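# Place the hourglass upright in the empty tray compartment

## Task

Put the hourglass into the tray's unoccupied compartment so it stands on end (upright), then release it so the gripper is no longer holding it.

## Robot and tools

Robot: two arms on a table, left_arm and right_arm. Each has six joints in this fixed column order: waist, shoulder, elbow, wrist pitch, wrist yaw, wrist roll, followed by a gripper. Stated joint ranges in radians, same order: waist -2.618 to 3.054, shoulder 0.000 to 3.142, elbow 0.000 to 3.142, wrist pitch -1.571 to 1.571, wrist yaw -1.571 to 1.571, wrist roll -2.094 to 2.094. The true ends may differ from these by up to 0.059 rad.

Frame: one scene frame for all positions. Its origin is at table-top height, halfway between the arms' nominal bases. +x points out over the table, +z points up, and left_arm sits on the +y side (arm names do not match image sides). Calibrated bases: left_arm (-0.032, +0.231, 0) m, right_arm (+0.014, -0.264, 0) m, both turned very slightly about z. Reported gripper position and orientation can be off by a few centimetres. The gripper's fingers point along its own +z and open and close along its own y. end_effector_position is the spot between the pads, about 1 cm short of the fingertips.

A row is a flat list of 14 numbers, each in [-1, 1], always covering both arms: left_arm's six joint values then its opening, then right_arm's six joint values then its opening. The joint values are offsets, not poses: they count from the arm's Joint targets as they stood when the call began, never from the previous row. Scale: 1.0 equals 2.224 rad for waist, shoulder and elbow, and 8.485 rad for the three wrist joints. Send 0 to hold a joint at its target. The opening is absolute: +1 fully open, -1 closed; values in between put the fingers where grip_measured reads that number. A call asking a joint more than 0.059 rad beyond its stated end is refused and nothing moves; otherwise a joint asked too far is stopped at its real end and a "joint sent to its limit" line may appear.

Tools:
- execute_actions(actions, cameras). actions holds zero or one item. Empty list: just report the state (with all images by default, plus the scene number). An action item {"rows": [...], "steps": n}: 1 to 15 rows, n from 8 to 15 steps of 1/30 s (default 15); each row lasts one step and the final row repeats to fill. A wait item {"steps": n}, n up to 300. The result is read 8 steps before an action ends; those steps run afterwards.
- move(target, speed, blend, grip_force, cameras). target is one 14-number row or a list of up to 15 rows; every row is offset from the same starting Joint targets. All joints travel together along planned paths, so the hand follows a curve, with no obstacle avoidance. speed: rad/s for the joint with the farthest to go, 0.01 to 12.57, default 0.5, one value or one per target. blend: radians of corner rounding at intermediate targets; 0 (default) stops at each. grip_force: newtons per finger pad, 10 to 50, one value or one per arm; it persists; lower values close slowly (about 4 s at 40, 16 s at 10). Paths take at least 0.5 s; over 10 s they stop early. Result adds a move: line such as done, off_target (resting over 0.035 rad from target), moving, held or fault, and limits=held if steps were withheld.
- wait(seconds 0 to 10, cameras): lets time pass with no new command.
- zoom_image(camera, region): camera is cam_head_left or cam_head_right; region [x0, y0, x1, y1] pixels from the top-left, at most 504 by 504, on the latest image.

cameras: list of names, ["all"], or []; an unknown name invalidates the call.

Cameras: cam_head_left and cam_head_right, both 672x504, on one bar on a stand behind the arms, looking down over the table. Their calibration (K, distortion, T_world_to_cam) is given and may be off by a couple of degrees and millimetres.

Result lines: Joint positions (rad per joint, then the pad gap in metres, 0.094 when fully open), Joint velocities (may say within noise or be omitted), Joint targets (the base for your next offsets), end_effector_position and end_effector_quat_wxyz, grip_measured (opening on the command scale, reads slightly wide when empty), grip_effort_nm (gripper motor effort, negative closing, not pad force), joint torques (whole drive output, noisy, wrap at ±28 N m for the first three), joint command not followed (clearance check altered targets), MOTOR HOT and fault lines.

Motion notes: arms keep heading to your last target while you think. Each step a joint target can lead its measured angle by at most 0.339 rad (big joints) or 2.2 rad (wrist); targets putting the hand over 200 mm from where it is get scaled back. To stop a push, command targets back past the current positions. Grip force jumps to the limit after touch, so close gently and use grip_force on fragile items; to release, command an opening clearly above grip_measured.

Avoid: dropping the hourglass or letting it fall off the table, releasing it while it moves, fast contacts, slams and hard presses, any contact or pinching between the two arms, strain on the wrist-camera cables, and long stretched or blocked holding that heats motors (warning at 75 °C, the arm folds and idles at 90 °C, it collapses at 100 °C). Loose objects may occasionally be nudged by something.

Each tool is called in YAML: its name, and indented under it one key for each argument.

## Session

execute_actions:
  actions: []

Scene clock: 0.00 s of 4000.00 s.
left_arm: end_effector_position=(+0.2780, +0.1957, +0.2031) grip_measured=+1.000 grip_effort_nm=n/a end_effector_quat_wxyz=(+0.680, -0.096, +0.727, -0.016) | right_arm: end_effector_position=(+0.4260, -0.2648, +0.2435) grip_measured=+1.000 grip_effort_nm=n/a end_effector_quat_wxyz=(+0.660, -0.031, +0.744, +0.099)
Joint positions: left_arm=[-0.387 0.786 0.211 0.488 -0.51 -0.198 0.094] | right_arm=[-0.132 1.249 0.61 0.523 -0.336 0.069 0.094]
Joint velocities: within noise
Joint torques (N m): no reading
Heat: left arm: 33 °C; right arm: 39 °C.
Joint targets: left_arm=[-0.387 0.780 0.214 0.474 -0.511 -0.197] | right_arm=[-0.132 1.240 0.622 0.526 -0.337 0.068]

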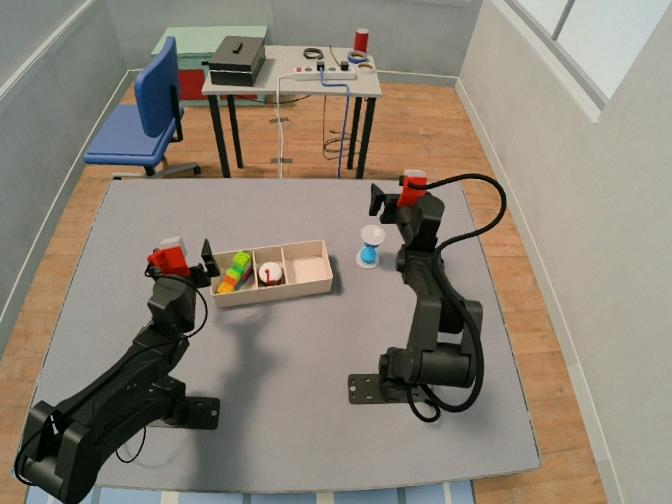

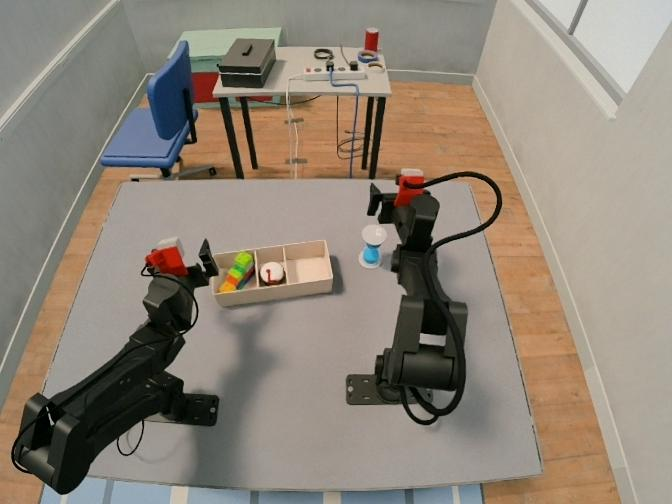

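zoom_image:
  camera: "cam_head_left"
  region: [200, 160, 460, 320]

zoom_image:
  camera: "cam_head_right"
  region: [200, 160, 460, 320]

Scaled by 1.938 from the camera's 672x504 image, which has a finer 960x720 frame.

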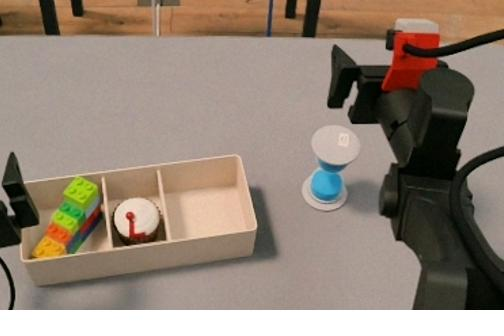

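Scaled by 1.938 from the camera's 672x504 image, which has a finer 960x720 frame.

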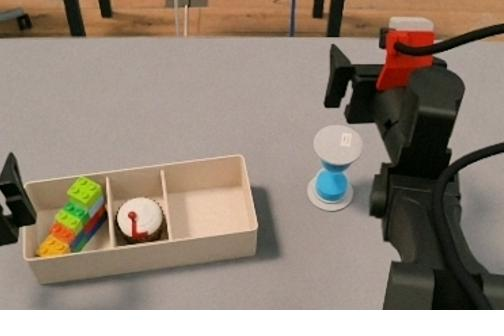

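move:
  target: [0,0,0,0,0,0,1,0.1122,0.2091,0.4047,-0.1877,0.0397,-0.008,1]
  speed: 0.8
  cameras: ["all"]

zoom_image:
  camera: "cam_head_left"
  region: [280, 160, 460, 320]

zoom_image:
  camera: "cam_head_right"
  region: [280, 160, 460, 320]

Scene clock: 6.70 s of 4000.00 s.
left_arm: end_effector_position=(+0.2780, +0.1957, +0.2031) grip_measured=+1.000 grip_effort_nm=0.00 end_effector_quat_wxyz=(+0.680, -0.096, +0.727, -0.016) | right_arm: end_effector_position=(+0.3918, -0.2246, +0.1518) grip_measured=+1.000 grip_effort_nm=0.03 end_effector_quat_wxyz=(+0.154, -0.044, +0.987, +0.013)
Joint positions: left_arm=[-0.387 0.786 0.211 0.488 -0.51 -0.198 0.094] | right_arm=[0.114 1.692 1.491 -1.06 -0.011 0.01 0.094]
Joint torques (N m): left_arm=[-0.02 -1.13 8.46 2.19 -0.05 -0.02] | right_arm=[0.34 -5.86 8.34 0.48 0.09 -0.13]
Heat: left arm: 34 °C; right arm: 40 °C.
Joint targets: left_arm=[-0.387 0.780 0.214 0.474 -0.511 -0.197] | right_arm=[0.118 1.705 1.523 -1.066 0.000 0.000]
Kept back: nothing.
move: done

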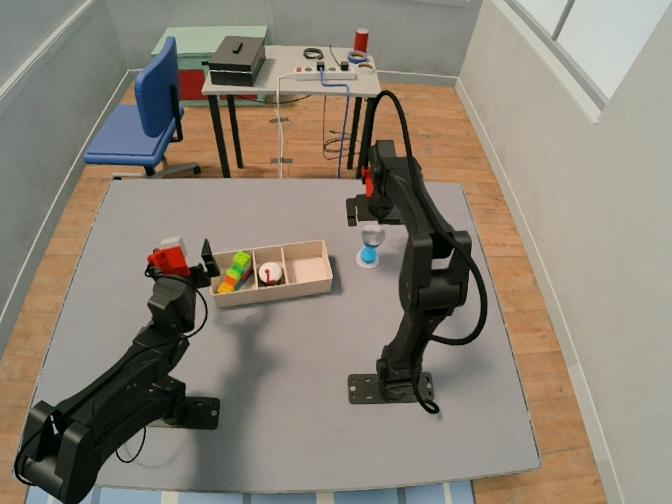

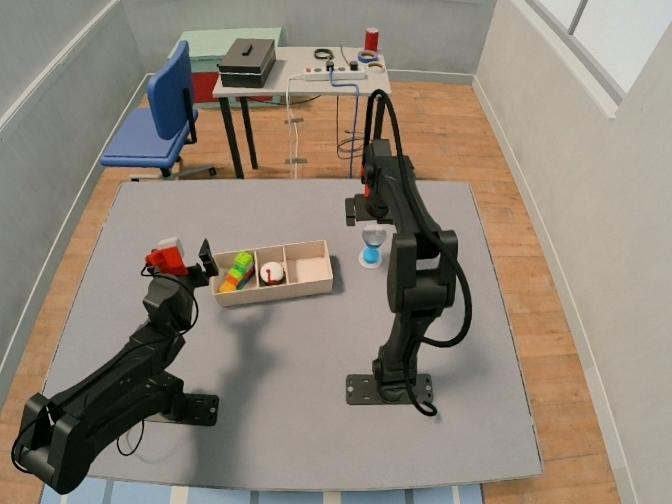

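Scaled by 2.800 from the camera's 672x504 image, which has a finer 960x720 frame.

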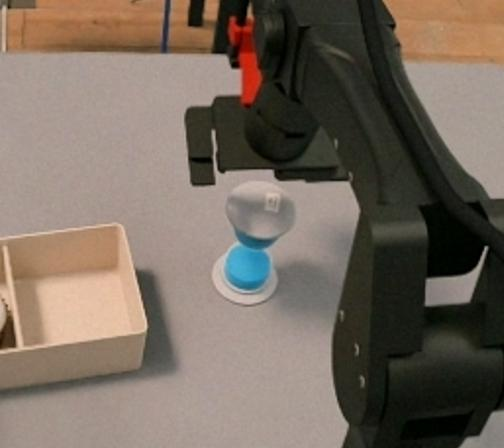

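Scaled by 2.800 from the camera's 672x504 image, which has a finer 960x720 frame.

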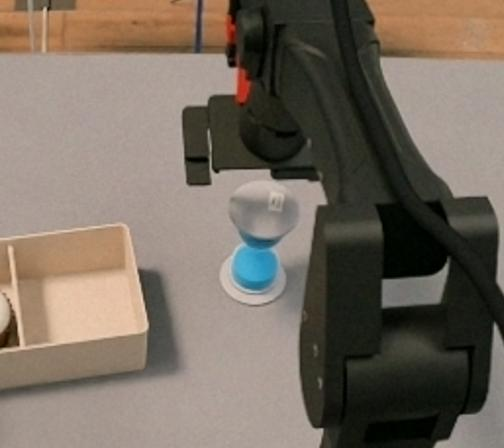

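move:
  target: [0,0,0,0,0,0,1,-0.0045,0.0109,-0.0826,0.0243,0,0,1]
  speed: 0.15
  cameras: ["all"]

zoom_image:
  camera: "cam_head_left"
  region: [320, 180, 440, 290]

zoom_image:
  camera: "cam_head_right"
  region: [320, 180, 440, 290]

Scene clock: 9.53 s of 4000.00 s.
left_arm: end_effector_position=(+0.2780, +0.1957, +0.2031) grip_measured=+1.000 grip_effort_nm=0.00 end_effector_quat_wxyz=(+0.680, -0.096, +0.727, -0.016) | right_arm: end_effector_position=(+0.3991, -0.2239, +0.1084) grip_measured=+1.000 grip_effort_nm=0.03 end_effector_quat_wxyz=(+0.159, -0.044, +0.986, +0.014)
Joint positions: left_arm=[-0.387 0.786 0.211 0.488 -0.51 -0.198 0.094] | right_arm=[0.114 1.718 1.345 -0.877 -0.01 0.01 0.094]
Joint torques (N m): left_arm=[-0.03 -1.13 8.47 2.19 -0.05 -0.01] | right_arm=[-0.54 -6.17 5.38 0.66 0.08 -0.13]
Heat: left arm: 34 °C; right arm: 40 °C.
Joint targets: left_arm=[-0.387 0.780 0.214 0.474 -0.511 -0.197] | right_arm=[0.108 1.729 1.339 -0.860 0.000 0.000]
Kept back: nothing.
move: done

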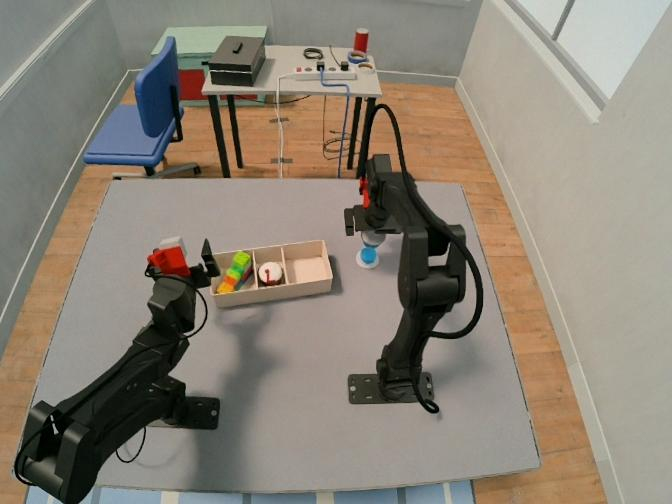

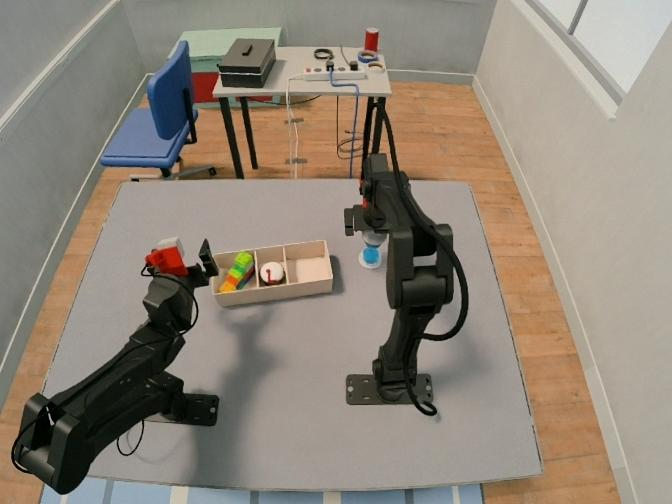

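Scaled by 4.200 from the camera's 672x504 image, which has a finer 960x720 frame.

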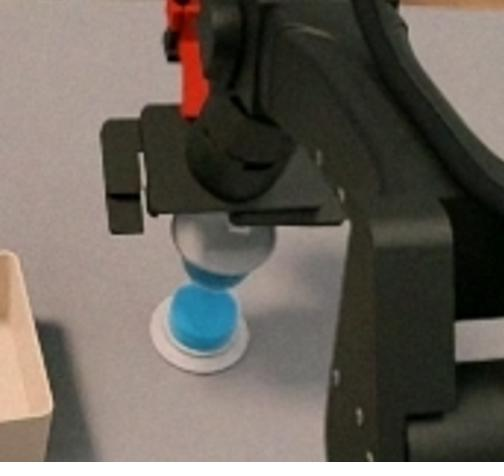

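Scaled by 4.200 from the camera's 672x504 image, which has a finer 960x720 frame.

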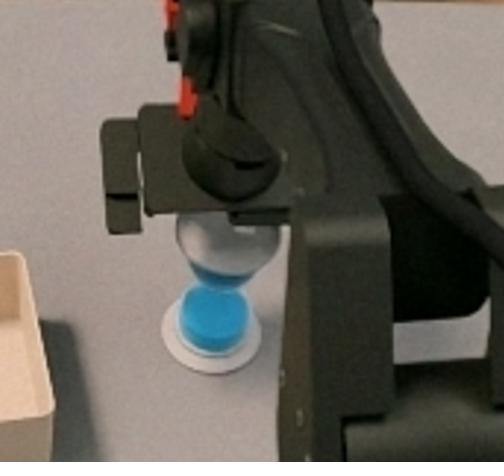

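move:
  target: [0,0,0,0,0,0,1,0,-0.0039,-0.0139,0.0026,0,0,1]
  speed: 0.15

move:
  target: [0,0,0,0,0,0,1,0,0,0,0,0,0,0.0]
  speed: 0.15
  grip_force: 18
  cameras: ["all"]

zoom_image:
  camera: "cam_head_left"
  region: [320, 180, 440, 290]

zoom_image:
  camera: "cam_head_right"
  region: [320, 180, 440, 290]

Scene clock: 11.17 s of 4000.00 s.
left_arm: end_effector_position=(+0.2780, +0.1957, +0.2031) grip_measured=+1.000 grip_effort_nm=-0.01 end_effector_quat_wxyz=(+0.680, -0.096, +0.727, -0.016) | right_arm: end_effector_position=(+0.3961, -0.2242, +0.1002) grip_measured=+1.000 grip_effort_nm=0.03 end_effector_quat_wxyz=(+0.155, -0.044, +0.987, +0.013)
Joint positions: left_arm=[-0.387 0.786 0.211 0.488 -0.51 -0.198 0.094] | right_arm=[0.114 1.718 1.314 -0.854 -0.01 0.01 0.094]
Joint torques (N m): left_arm=[-0.03 -1.14 8.46 2.19 -0.05 0] | right_arm=[-0.59 -6.89 5.35 0.67 0.09 -0.16]
Heat: left arm: 34 °C; right arm: 40 °C.
Joint targets: left_arm=[-0.387 0.780 0.214 0.474 -0.511 -0.197] | right_arm=[0.108 1.721 1.308 -0.838 0.000 0.000]
Kept back: nothing.
move: done

Scene clock: 14.50 s of 4000.00 s.
left_arm: end_effector_position=(+0.2780, +0.1957, +0.2031) grip_measured=+1.000 grip_effort_nm=-0.01 end_effector_quat_wxyz=(+0.680, -0.096, +0.727, -0.016) | right_arm: end_effector_position=(+0.3966, -0.2260, +0.1003) grip_measured=+0.339 grip_effort_nm=-0.37 end_effector_quat_wxyz=(+0.156, -0.043, +0.987, +0.010)
Joint positions: left_arm=[-0.387 0.786 0.211 0.488 -0.51 -0.198 0.094] | right_arm=[0.113 1.718 1.314 -0.853 -0.003 0.009 0.063]
Joint torques (N m): left_arm=[-0.06 -1.14 8.46 2.19 -0.04 -0.01] | right_arm=[-0.38 -6.86 5.35 0.67 0.03 -0.11]
Heat: left arm: 35 °C; right arm: 40 °C.
Joint targets: left_arm=[-0.387 0.780 0.214 0.474 -0.511 -0.197] | right_arm=[0.108 1.721 1.308 -0.838 0.000 0.000]
Kept back: nothing.
grip_force (N): 18, 18
move: done

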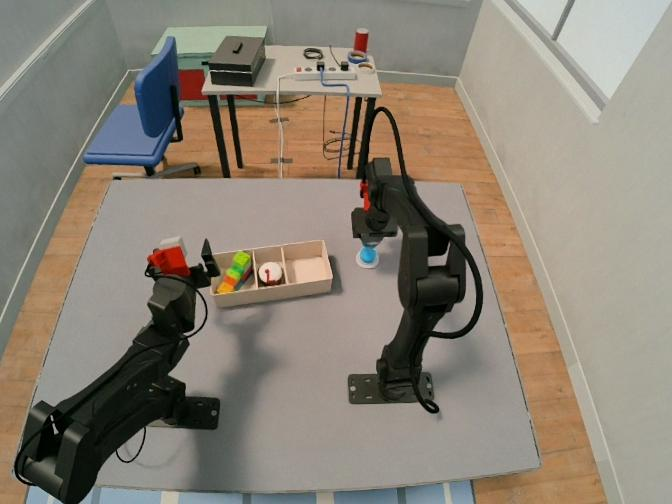

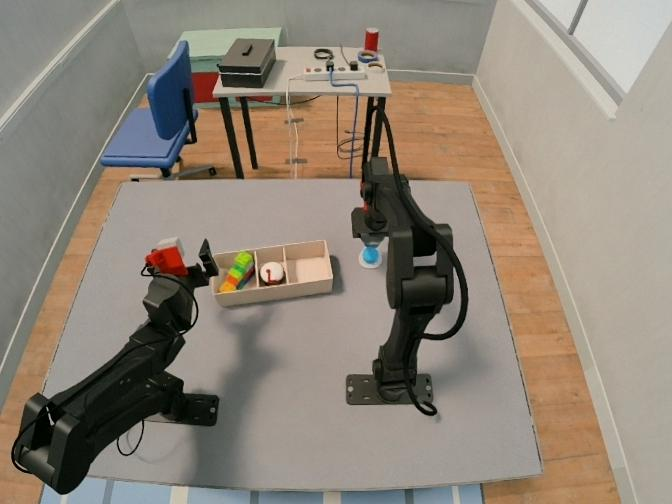

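Scaled by 4.200 from the camera's 672x504 image, which has a finer 960x720 frame.

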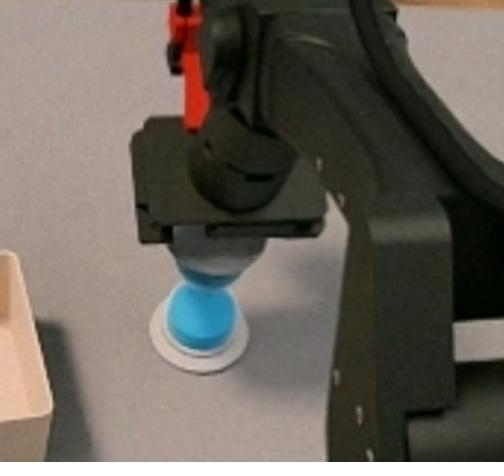

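Scaled by 4.200 from the camera's 672x504 image, which has a finer 960x720 frame.

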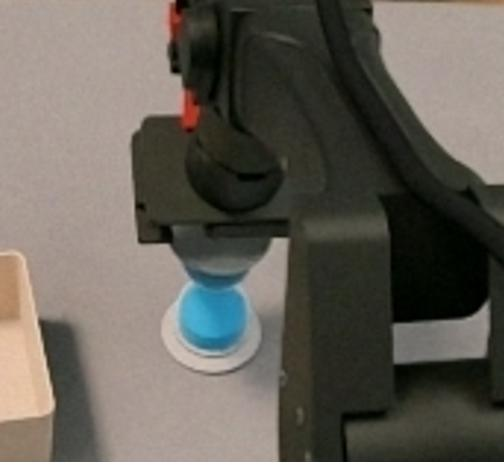

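move:
  target: [0,0,0,0,0,0,1,0,0.0006,0.1588,-0.0414,0,0,0.0]
  speed: 0.2
  grip_force: 28
  cameras: ["all"]

zoom_image:
  camera: "cam_head_left"
  region: [200, 160, 440, 320]

zoom_image:
  camera: "cam_head_right"
  region: [200, 160, 440, 320]

Scene clock: 17.37 s of 4000.00 s.
left_arm: end_effector_position=(+0.2780, +0.1957, +0.2031) grip_measured=+1.000 grip_effort_nm=-0.01 end_effector_quat_wxyz=(+0.680, -0.096, +0.727, -0.016) | right_arm: end_effector_position=(+0.3911, -0.2265, +0.1766) grip_measured=+0.321 grip_effort_nm=-0.60 end_effector_quat_wxyz=(+0.143, -0.043, +0.989, +0.009)
Joint positions: left_arm=[-0.387 0.786 0.211 0.488 -0.51 -0.198 0.094] | right_arm=[0.113 1.718 1.626 -1.19 -0.003 0.009 0.062]
Joint torques (N m): left_arm=[-0.03 -1.14 8.46 2.19 -0.05 -0.01] | right_arm=[-0.39 -6.69 8.64 0.49 0.04 -0.13]
Heat: left arm: 35 °C; right arm: 40 °C.
Joint targets: left_arm=[-0.387 0.780 0.214 0.474 -0.511 -0.197] | right_arm=[0.108 1.722 1.661 -1.189 0.000 0.000]
Kept back: nothing.
grip_force (N): 28, 28
move: off_target (right_arm); right_arm: the elbow is farthest, 0.036 rad from its target

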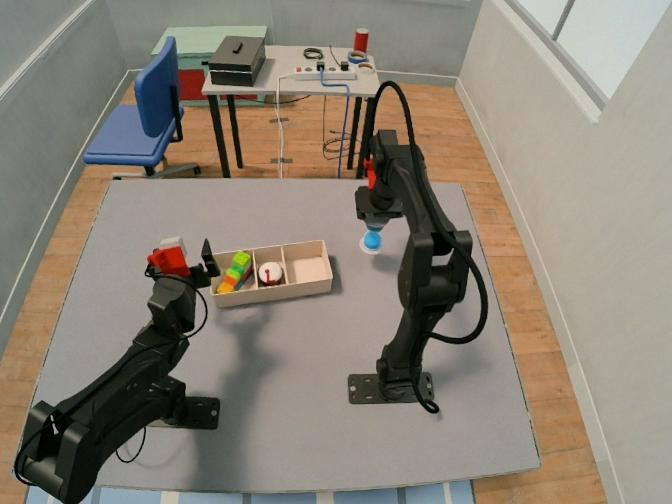

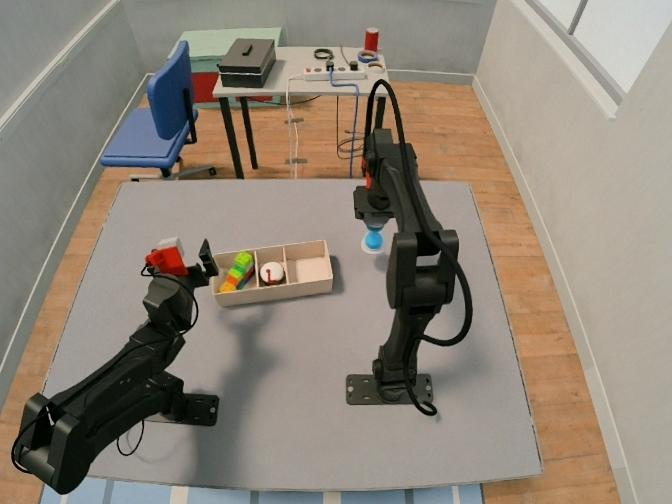

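Scaled by 2.100 from the camera's 672x504 image, which has a finer 960x720 frame.

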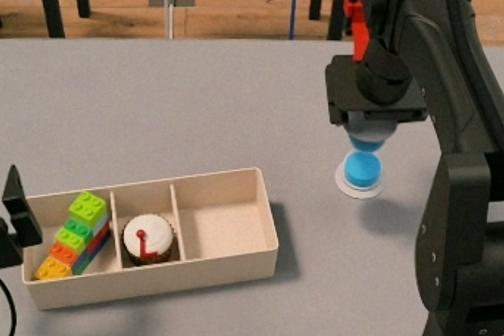

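Scaled by 2.100 from the camera's 672x504 image, which has a finer 960x720 frame.

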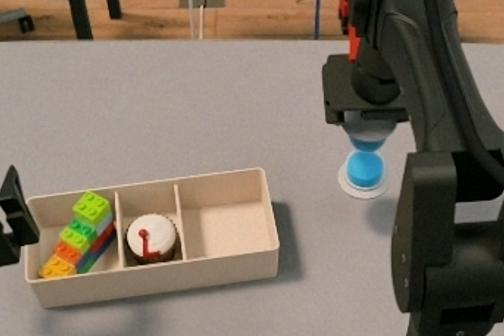

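move:
  target:
    - [0,0,0,0,0,0,1,0,0.0118,0.0213,0.0034,0,0,0.0]
    - [0,0,0,0,0,0,1,0.2028,0.0118,0.0213,0.0034,0,0,0.0]
  speed: 0.25
  blend: 0.02
  cameras: ["all"]

zoom_image:
  camera: "cam_head_left"
  region: [240, 180, 400, 310]

zoom_image:
  camera: "cam_head_right"
  region: [240, 180, 400, 310]

Scene clock: 20.23 s of 4000.00 s.
left_arm: end_effector_position=(+0.2780, +0.1957, +0.2031) grip_measured=+1.000 grip_effort_nm=-0.01 end_effector_quat_wxyz=(+0.680, -0.096, +0.727, -0.016) | right_arm: end_effector_position=(+0.3488, -0.0610, +0.1842) grip_measured=+0.321 grip_effort_nm=-0.60 end_effector_quat_wxyz=(+0.154, -0.260, +0.952, +0.045)
Joint positions: left_arm=[-0.387 0.786 0.211 0.488 -0.51 -0.198 0.094] | right_arm=[0.558 1.74 1.671 -1.181 -0.003 0.009 0.062]
Joint torques (N m): left_arm=[-0.03 -1.16 8.47 2.19 -0.05 -0.01] | right_arm=[-0.01 -6.53 8.81 0.72 0.04 -0.13]
Heat: left arm: 35 °C; right arm: 41 °C.
Joint targets: left_arm=[-0.387 0.780 0.214 0.474 -0.511 -0.197] | right_arm=[0.559 1.748 1.709 -1.161 0.000 0.000]
Kept back: nothing.
grip_force (N): 28, 28
move: off_target (right_arm); right_arm: the elbow is farthest, 0.037 rad from its target

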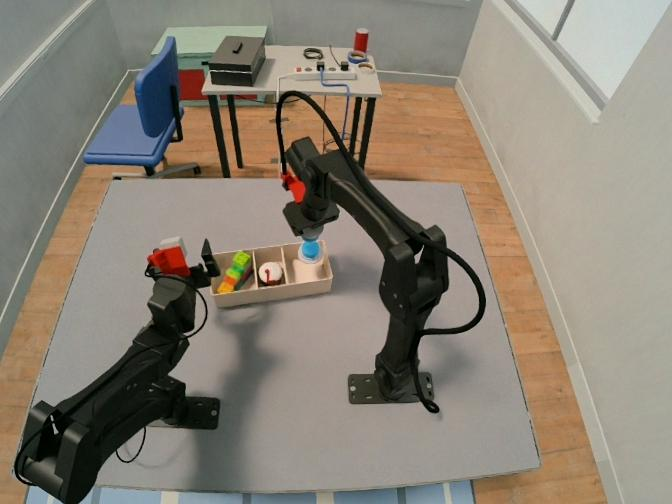

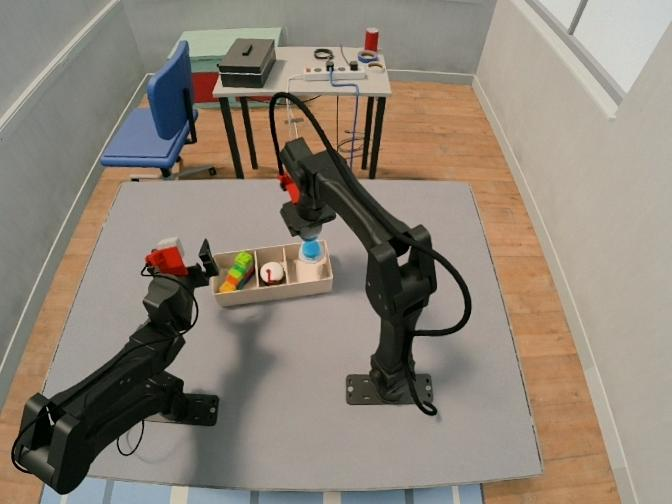

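Scaled by 3.150 from the camera's 672x504 image, which has a finer 960x720 frame.

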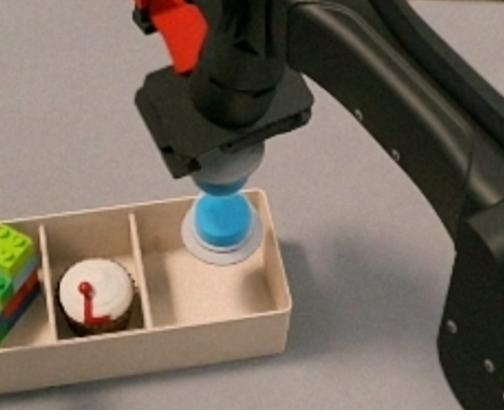

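Scaled by 3.150 from the camera's 672x504 image, which has a finer 960x720 frame.

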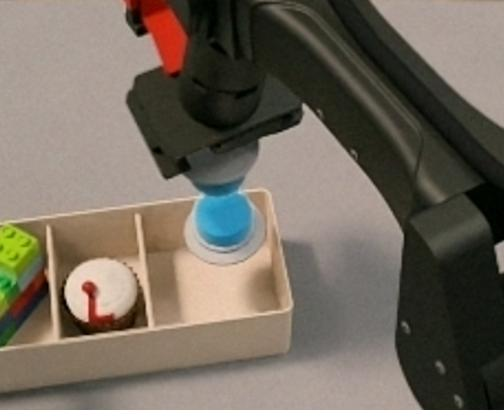

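move:
  target:
    - [0,0,0,0,0,0,1,0.0162,0,0,0,0,0,0.0]
    - [0,0,0,0,0,0,1,0.0162,-0.0036,-0.1508,0.0328,0,0,0.0]
  speed: 0.15
  blend: 0.01
  cameras: ["all"]

zoom_image:
  camera: "cam_head_left"
  region: [240, 180, 400, 310]

zoom_image:
  camera: "cam_head_right"
  region: [240, 180, 400, 310]

Scene clock: 24.13 s of 4000.00 s.
left_arm: end_effector_position=(+0.2780, +0.1957, +0.2031) grip_measured=+1.000 grip_effort_nm=-0.01 end_effector_quat_wxyz=(+0.680, -0.096, +0.727, -0.016) | right_arm: end_effector_position=(+0.3382, -0.0517, +0.1074) grip_measured=+0.321 grip_effort_nm=-0.60 end_effector_quat_wxyz=(+0.142, -0.277, +0.949, +0.044)
Joint positions: left_arm=[-0.387 0.786 0.211 0.488 -0.51 -0.198 0.094] | right_arm=[0.593 1.74 1.373 -0.906 -0.003 0.009 0.062]
Joint torques (N m): left_arm=[-0.02 -1.14 8.46 2.2 -0.04 -0.01] | right_arm=[0.23 -7.21 5.86 0.71 0.03 -0.13]
Heat: left arm: 36 °C; right arm: 41 °C.
Joint targets: left_arm=[-0.387 0.780 0.214 0.474 -0.511 -0.197] | right_arm=[0.595 1.740 1.373 -0.882 0.000 0.000]
Kept back: nothing.
grip_force (N): 28, 28
move: done

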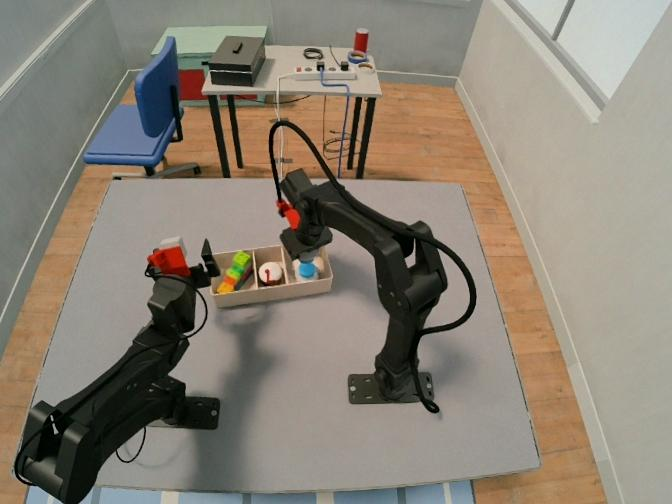

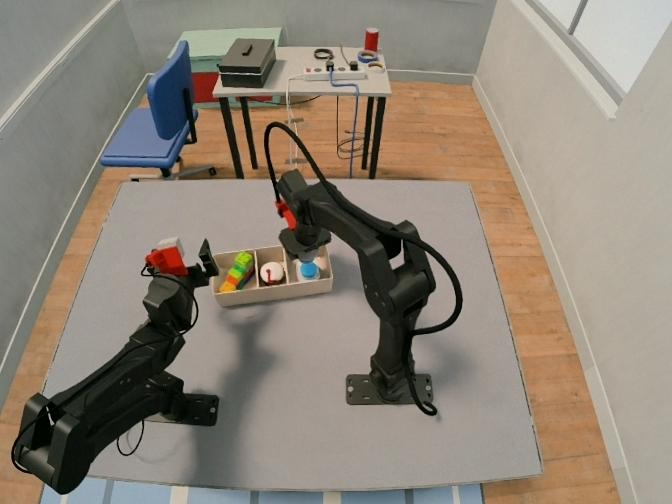

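Scaled by 3.150 from the camera's 672x504 image, which has a finer 960x720 frame.

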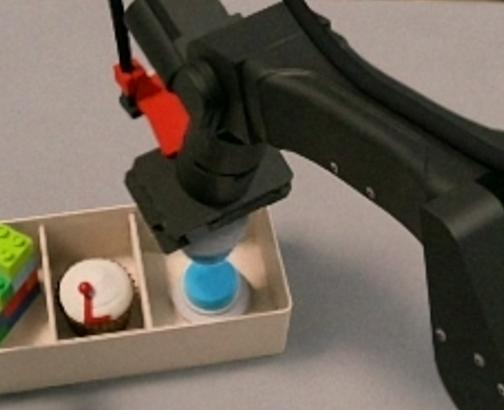

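Scaled by 3.150 from the camera's 672x504 image, which has a finer 960x720 frame.

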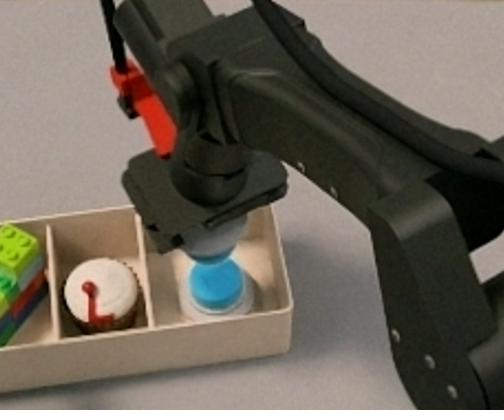

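move:
  target:
    - [0,0,0,0,0,0,1,-0.0058,0.0142,0.0171,0.0011,0,0,0.0]
    - [0,0,0,0,0,0,1,-0.0058,0.0158,0.0063,0.0041,0,0,0.0]
  speed: [0.1,0.04]
  cameras: ["all"]

zoom_image:
  camera: "cam_head_left"
  region: [270, 220, 350, 310]

zoom_image:
  camera: "cam_head_right"
  region: [270, 220, 350, 310]

Scene clock: 26.53 s of 4000.00 s.
left_arm: end_effector_position=(+0.2780, +0.1957, +0.2031) grip_measured=+1.000 grip_effort_nm=-0.01 end_effector_quat_wxyz=(+0.680, -0.096, +0.727, -0.016) | right_arm: end_effector_position=(+0.3462, -0.0488, +0.1035) grip_measured=+0.321 grip_effort_nm=-0.60 end_effector_quat_wxyz=(+0.148, -0.274, +0.949, +0.046)
Joint positions: left_arm=[-0.387 0.786 0.211 0.488 -0.51 -0.198 0.094] | right_arm=[0.588 1.761 1.378 -0.876 -0.003 0.009 0.062]
Joint torques (N m): left_arm=[-0.03 -1.16 8.46 2.19 -0.05 -0.01] | right_arm=[-0.5 -6.3 6.52 0.78 0.05 -0.13]
Heat: left arm: 36 °C; right arm: 41 °C.
Joint targets: left_arm=[-0.387 0.780 0.214 0.474 -0.511 -0.197] | right_arm=[0.582 1.775 1.387 -0.848 0.000 0.000]
Kept back: nothing.
grip_force (N): 28, 28
move: done

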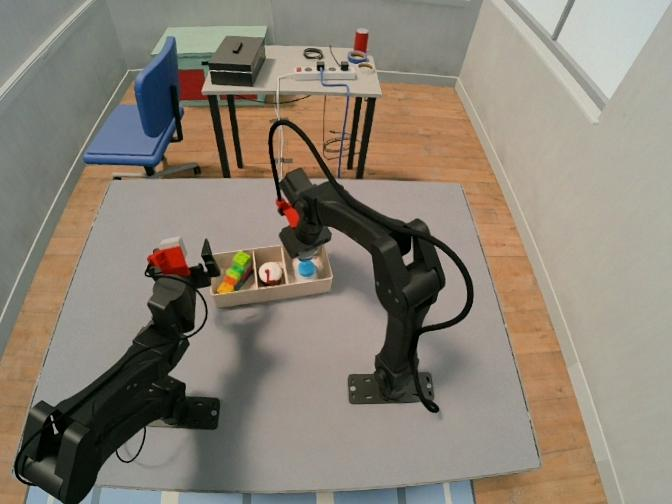

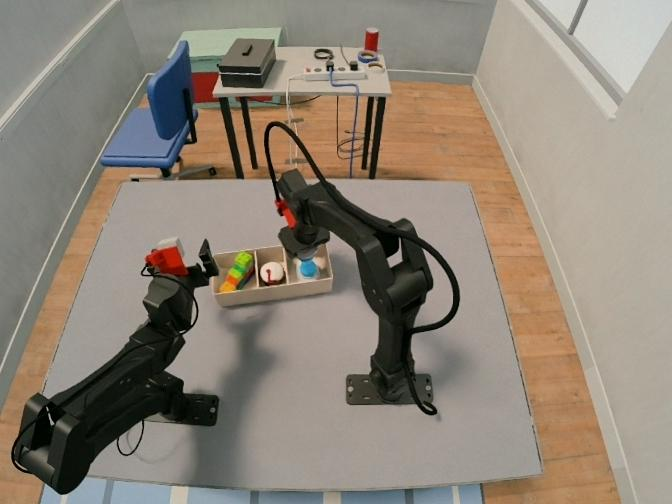

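Scaled by 5.600 from the camera's 672x504 image, which has a finer 960x720 frame.

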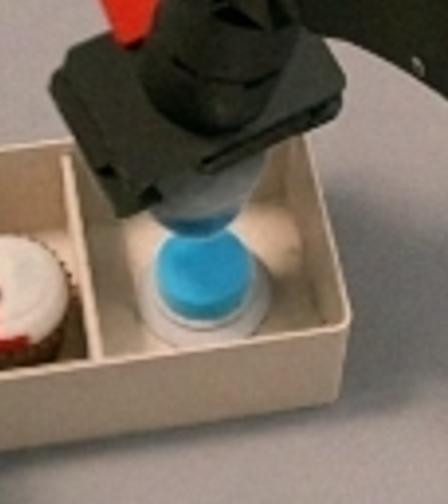

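Scaled by 5.600 from the camera's 672x504 image, which has a finer 960x720 frame.

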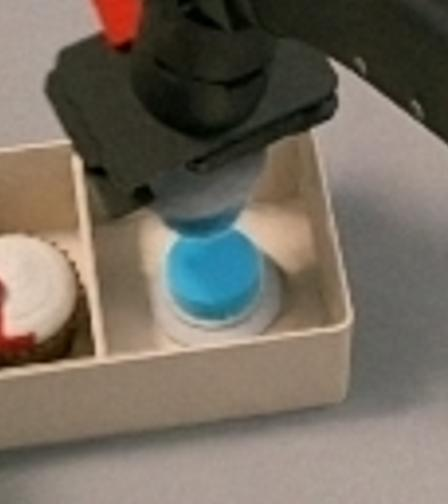

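move:
  target: [0,0,0,0,0,0,1,0,0.0005,-0.008,0.002,0,0,0.0]
  speed: 0.04
  cameras: ["all"]

zoom_image:
  camera: "cam_head_left"
  region: [270, 220, 350, 310]

Scene clock: 27.53 s of 4000.00 s.
left_arm: end_effector_position=(+0.2780, +0.1957, +0.2031) grip_measured=+1.000 grip_effort_nm=-0.01 end_effector_quat_wxyz=(+0.680, -0.096, +0.727, -0.016) | right_arm: end_effector_position=(+0.3501, -0.0463, +0.1036) grip_measured=+0.321 grip_effort_nm=-0.60 end_effector_quat_wxyz=(+0.156, -0.274, +0.948, +0.048)
Joint positions: left_arm=[-0.387 0.786 0.211 0.488 -0.51 -0.198 0.094] | right_arm=[0.588 1.765 1.378 -0.856 -0.003 0.009 0.062]
Joint torques (N m): left_arm=[-0.03 -1.16 8.46 2.19 -0.05 -0.01] | right_arm=[-0.49 -6.53 5.22 0.78 0.02 -0.13]
Heat: left arm: 36 °C; right arm: 41 °C.
Joint targets: left_arm=[-0.387 0.780 0.214 0.474 -0.511 -0.197] | right_arm=[0.582 1.776 1.369 -0.831 0.000 0.000]
Kept back: nothing.
grip_force (N): 28, 28
move: done

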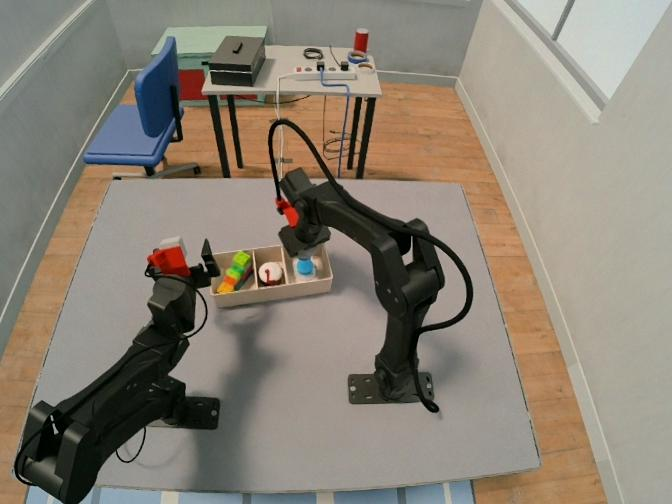

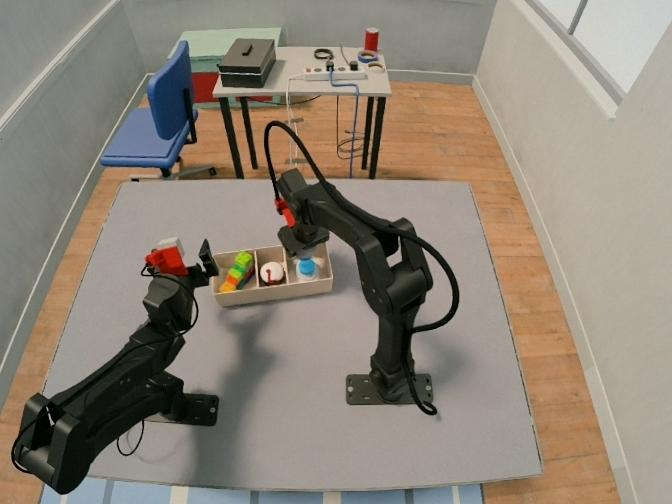

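Scaled by 5.600 from the camera's 672x504 image, which has a finer 960x720 frame.

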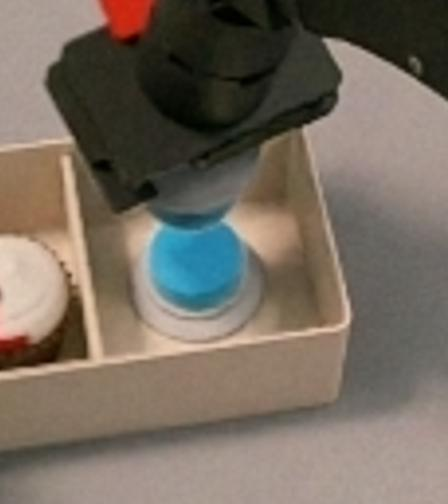

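move:
  target: [0,0,0,0,0,0,1,0,0,-0.009,-0.001,0,0,0.0]
  speed: 0.04
  cameras: ["all"]

zoom_image:
  camera: "cam_head_left"
  region: [270, 220, 350, 310]

Scene clock: 28.60 s of 4000.00 s.
left_arm: end_effector_position=(+0.2780, +0.1957, +0.2031) grip_measured=+1.000 grip_effort_nm=-0.01 end_effector_quat_wxyz=(+0.680, -0.096, +0.727, -0.016) | right_arm: end_effector_position=(+0.3506, -0.0460, +0.1024) grip_measured=+0.321 grip_effort_nm=-0.59 end_effector_quat_wxyz=(+0.158, -0.274, +0.948, +0.049)
Joint positions: left_arm=[-0.387 0.786 0.211 0.488 -0.51 -0.198 0.094] | right_arm=[0.588 1.765 1.372 -0.847 -0.003 0.009 0.062]
Joint torques (N m): left_arm=[-0.05 -1.14 8.46 2.19 -0.05 -0.01] | right_arm=[-0.47 -6.6 4.27 0.62 0.02 -0.11]
Heat: left arm: 36 °C; right arm: 41 °C.
Joint targets: left_arm=[-0.387 0.780 0.214 0.474 -0.511 -0.197] | right_arm=[0.582 1.776 1.349 -0.839 0.000 0.000]
Kept back: nothing.
grip_force (N): 28, 28
move: done

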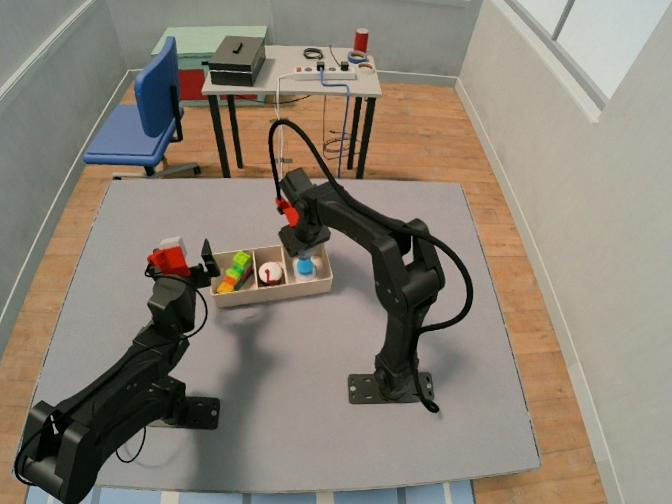

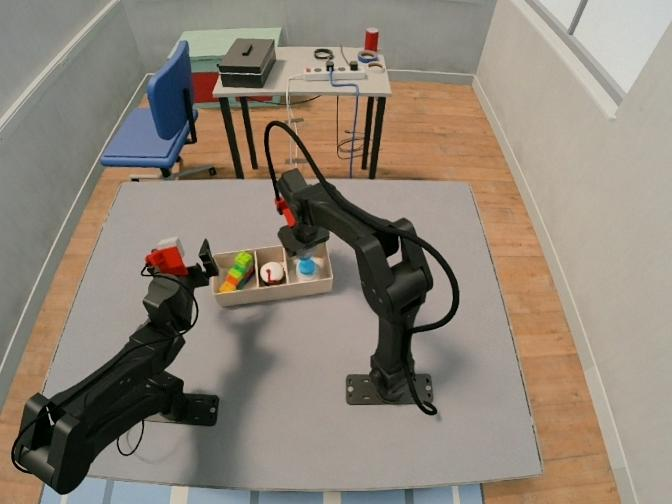

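Scaled by 5.600 from the camera's 672x504 image, which has a finer 960x720 frame.

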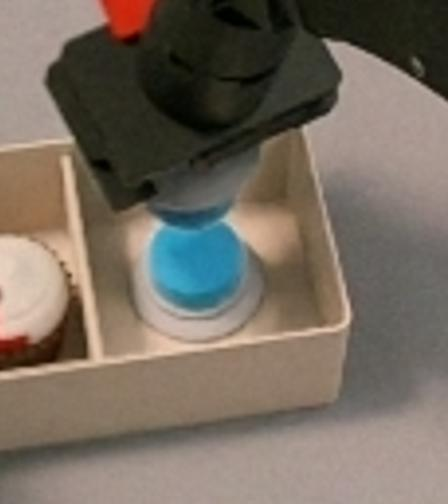

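move:
  target:
    - [0,0,0,0,0,0,1,0,0,0.0055,0,0,0,0.4]
    - [0,0,0,0,0,0,1,0,0,0.0055,0,0,0,0.95]
  speed: 0.04
  cameras: ["all"]

zoom_image:
  camera: "cam_head_left"
  region: [270, 220, 350, 310]

zoom_image:
  camera: "cam_head_right"
  region: [270, 220, 350, 310]

Scene clock: 30.20 s of 4000.00 s.
left_arm: end_effector_position=(+0.2780, +0.1957, +0.2031) grip_measured=+1.000 grip_effort_nm=-0.01 end_effector_quat_wxyz=(+0.680, -0.096, +0.727, -0.016) | right_arm: end_effector_position=(+0.3483, -0.0486, +0.0981) grip_measured=+0.948 grip_effort_nm=0.16 end_effector_quat_wxyz=(+0.152, -0.273, +0.949, +0.046)
Joint positions: left_arm=[-0.387 0.786 0.211 0.488 -0.51 -0.198 0.094] | right_arm=[0.586 1.765 1.359 -0.845 -0.002 0.009 0.091]
Joint velocities: left_arm=[-0.022 -0.027 0.002 -0.168 -0.007 0.066 0] | right_arm=[within noise]
Joint torques (N m): left_arm=[-0.03 -1.16 8.47 2.19 -0.05 -0.01] | right_arm=[-0.35 -6.54 6.19 0.58 0.03 -0.13]
Heat: left arm: 36 °C; right arm: 41 °C.
Joint targets: left_arm=[-0.387 0.780 0.214 0.474 -0.511 -0.197] | right_arm=[0.582 1.776 1.362 -0.839 0.000 0.000]
Kept back: nothing.
grip_force (N): 28, 28
move: done

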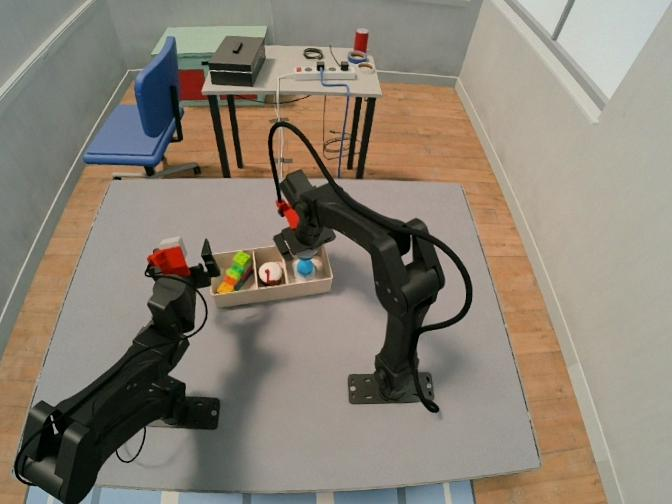

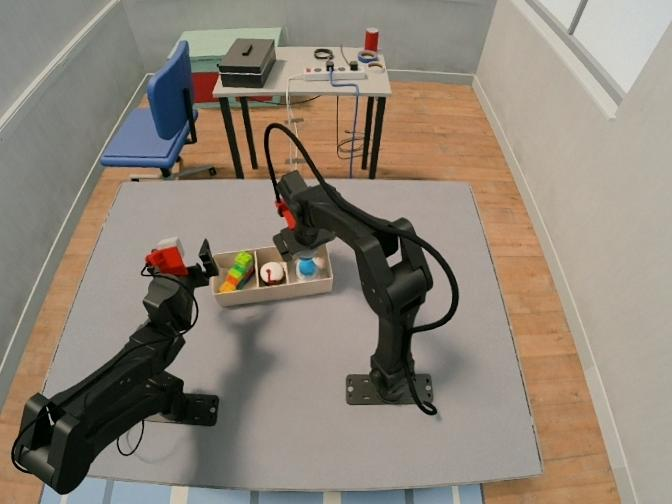

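Scaled by 5.600 from the camera's 672x504 image, which has a finer 960x720 frame.

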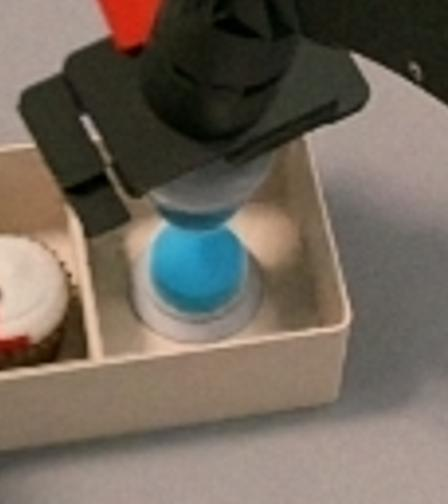

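Scaled by 5.600 from the camera's 672x504 image, which has a finer 960x720 frame.

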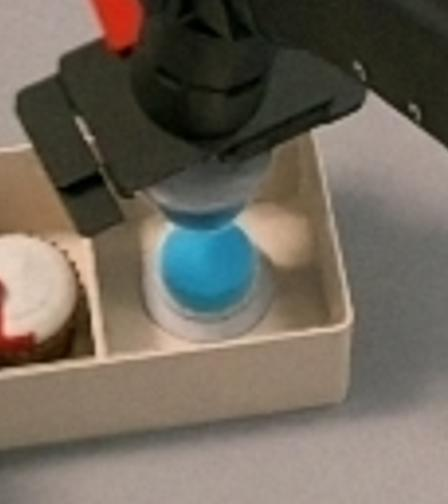

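move:
  target: [0,0,0,0,0,0,1,0,-0.003,0.1588,-0.0414,0,0,0.95]
  speed: 0.2
  cameras: ["all"]

zoom_image:
  camera: "cam_head_left"
  region: [250, 200, 350, 310]

Scene clock: 32.87 s of 4000.00 s.
left_arm: end_effector_position=(+0.2780, +0.1957, +0.2031) grip_measured=+1.000 grip_effort_nm=-0.01 end_effector_quat_wxyz=(+0.680, -0.096, +0.727, -0.016) | right_arm: end_effector_position=(+0.3464, -0.0499, +0.1797) grip_measured=+0.948 grip_effort_nm=0.16 end_effector_quat_wxyz=(+0.147, -0.273, +0.949, +0.045)
Joint positions: left_arm=[-0.387 0.786 0.211 0.488 -0.51 -0.198 0.094] | right_arm=[0.586 1.765 1.687 -1.184 -0.002 0.009 0.091]
Joint torques (N m): left_arm=[-0.02 -1.16 8.47 2.19 -0.05 -0.01] | right_arm=[-0.28 -7.02 8.01 0.46 0 -0.14]
Heat: left arm: 36 °C; right arm: 41 °C.
Joint targets: left_arm=[-0.387 0.780 0.214 0.474 -0.511 -0.197] | right_arm=[0.582 1.770 1.715 -1.190 0.000 0.000]
Kept back: nothing.
grip_force (N): 28, 28
move: done

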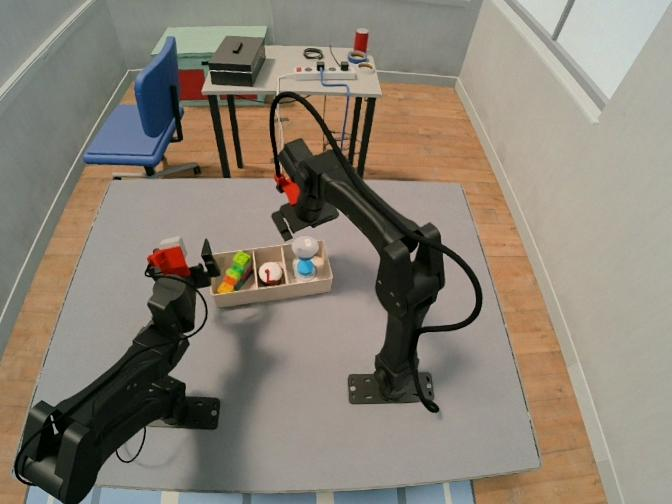

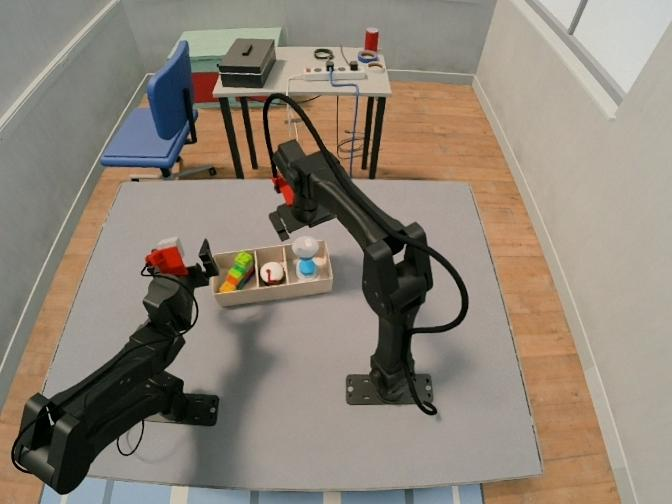

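Scaled by 4.582 from the camera's 672x504 image, which has a finer 960x720 frame.

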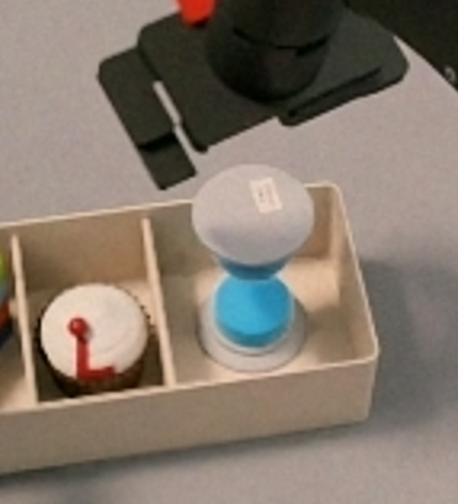

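Standing upright and released.

finished_scene:
  scene: 1

The scene is finished: the task was done.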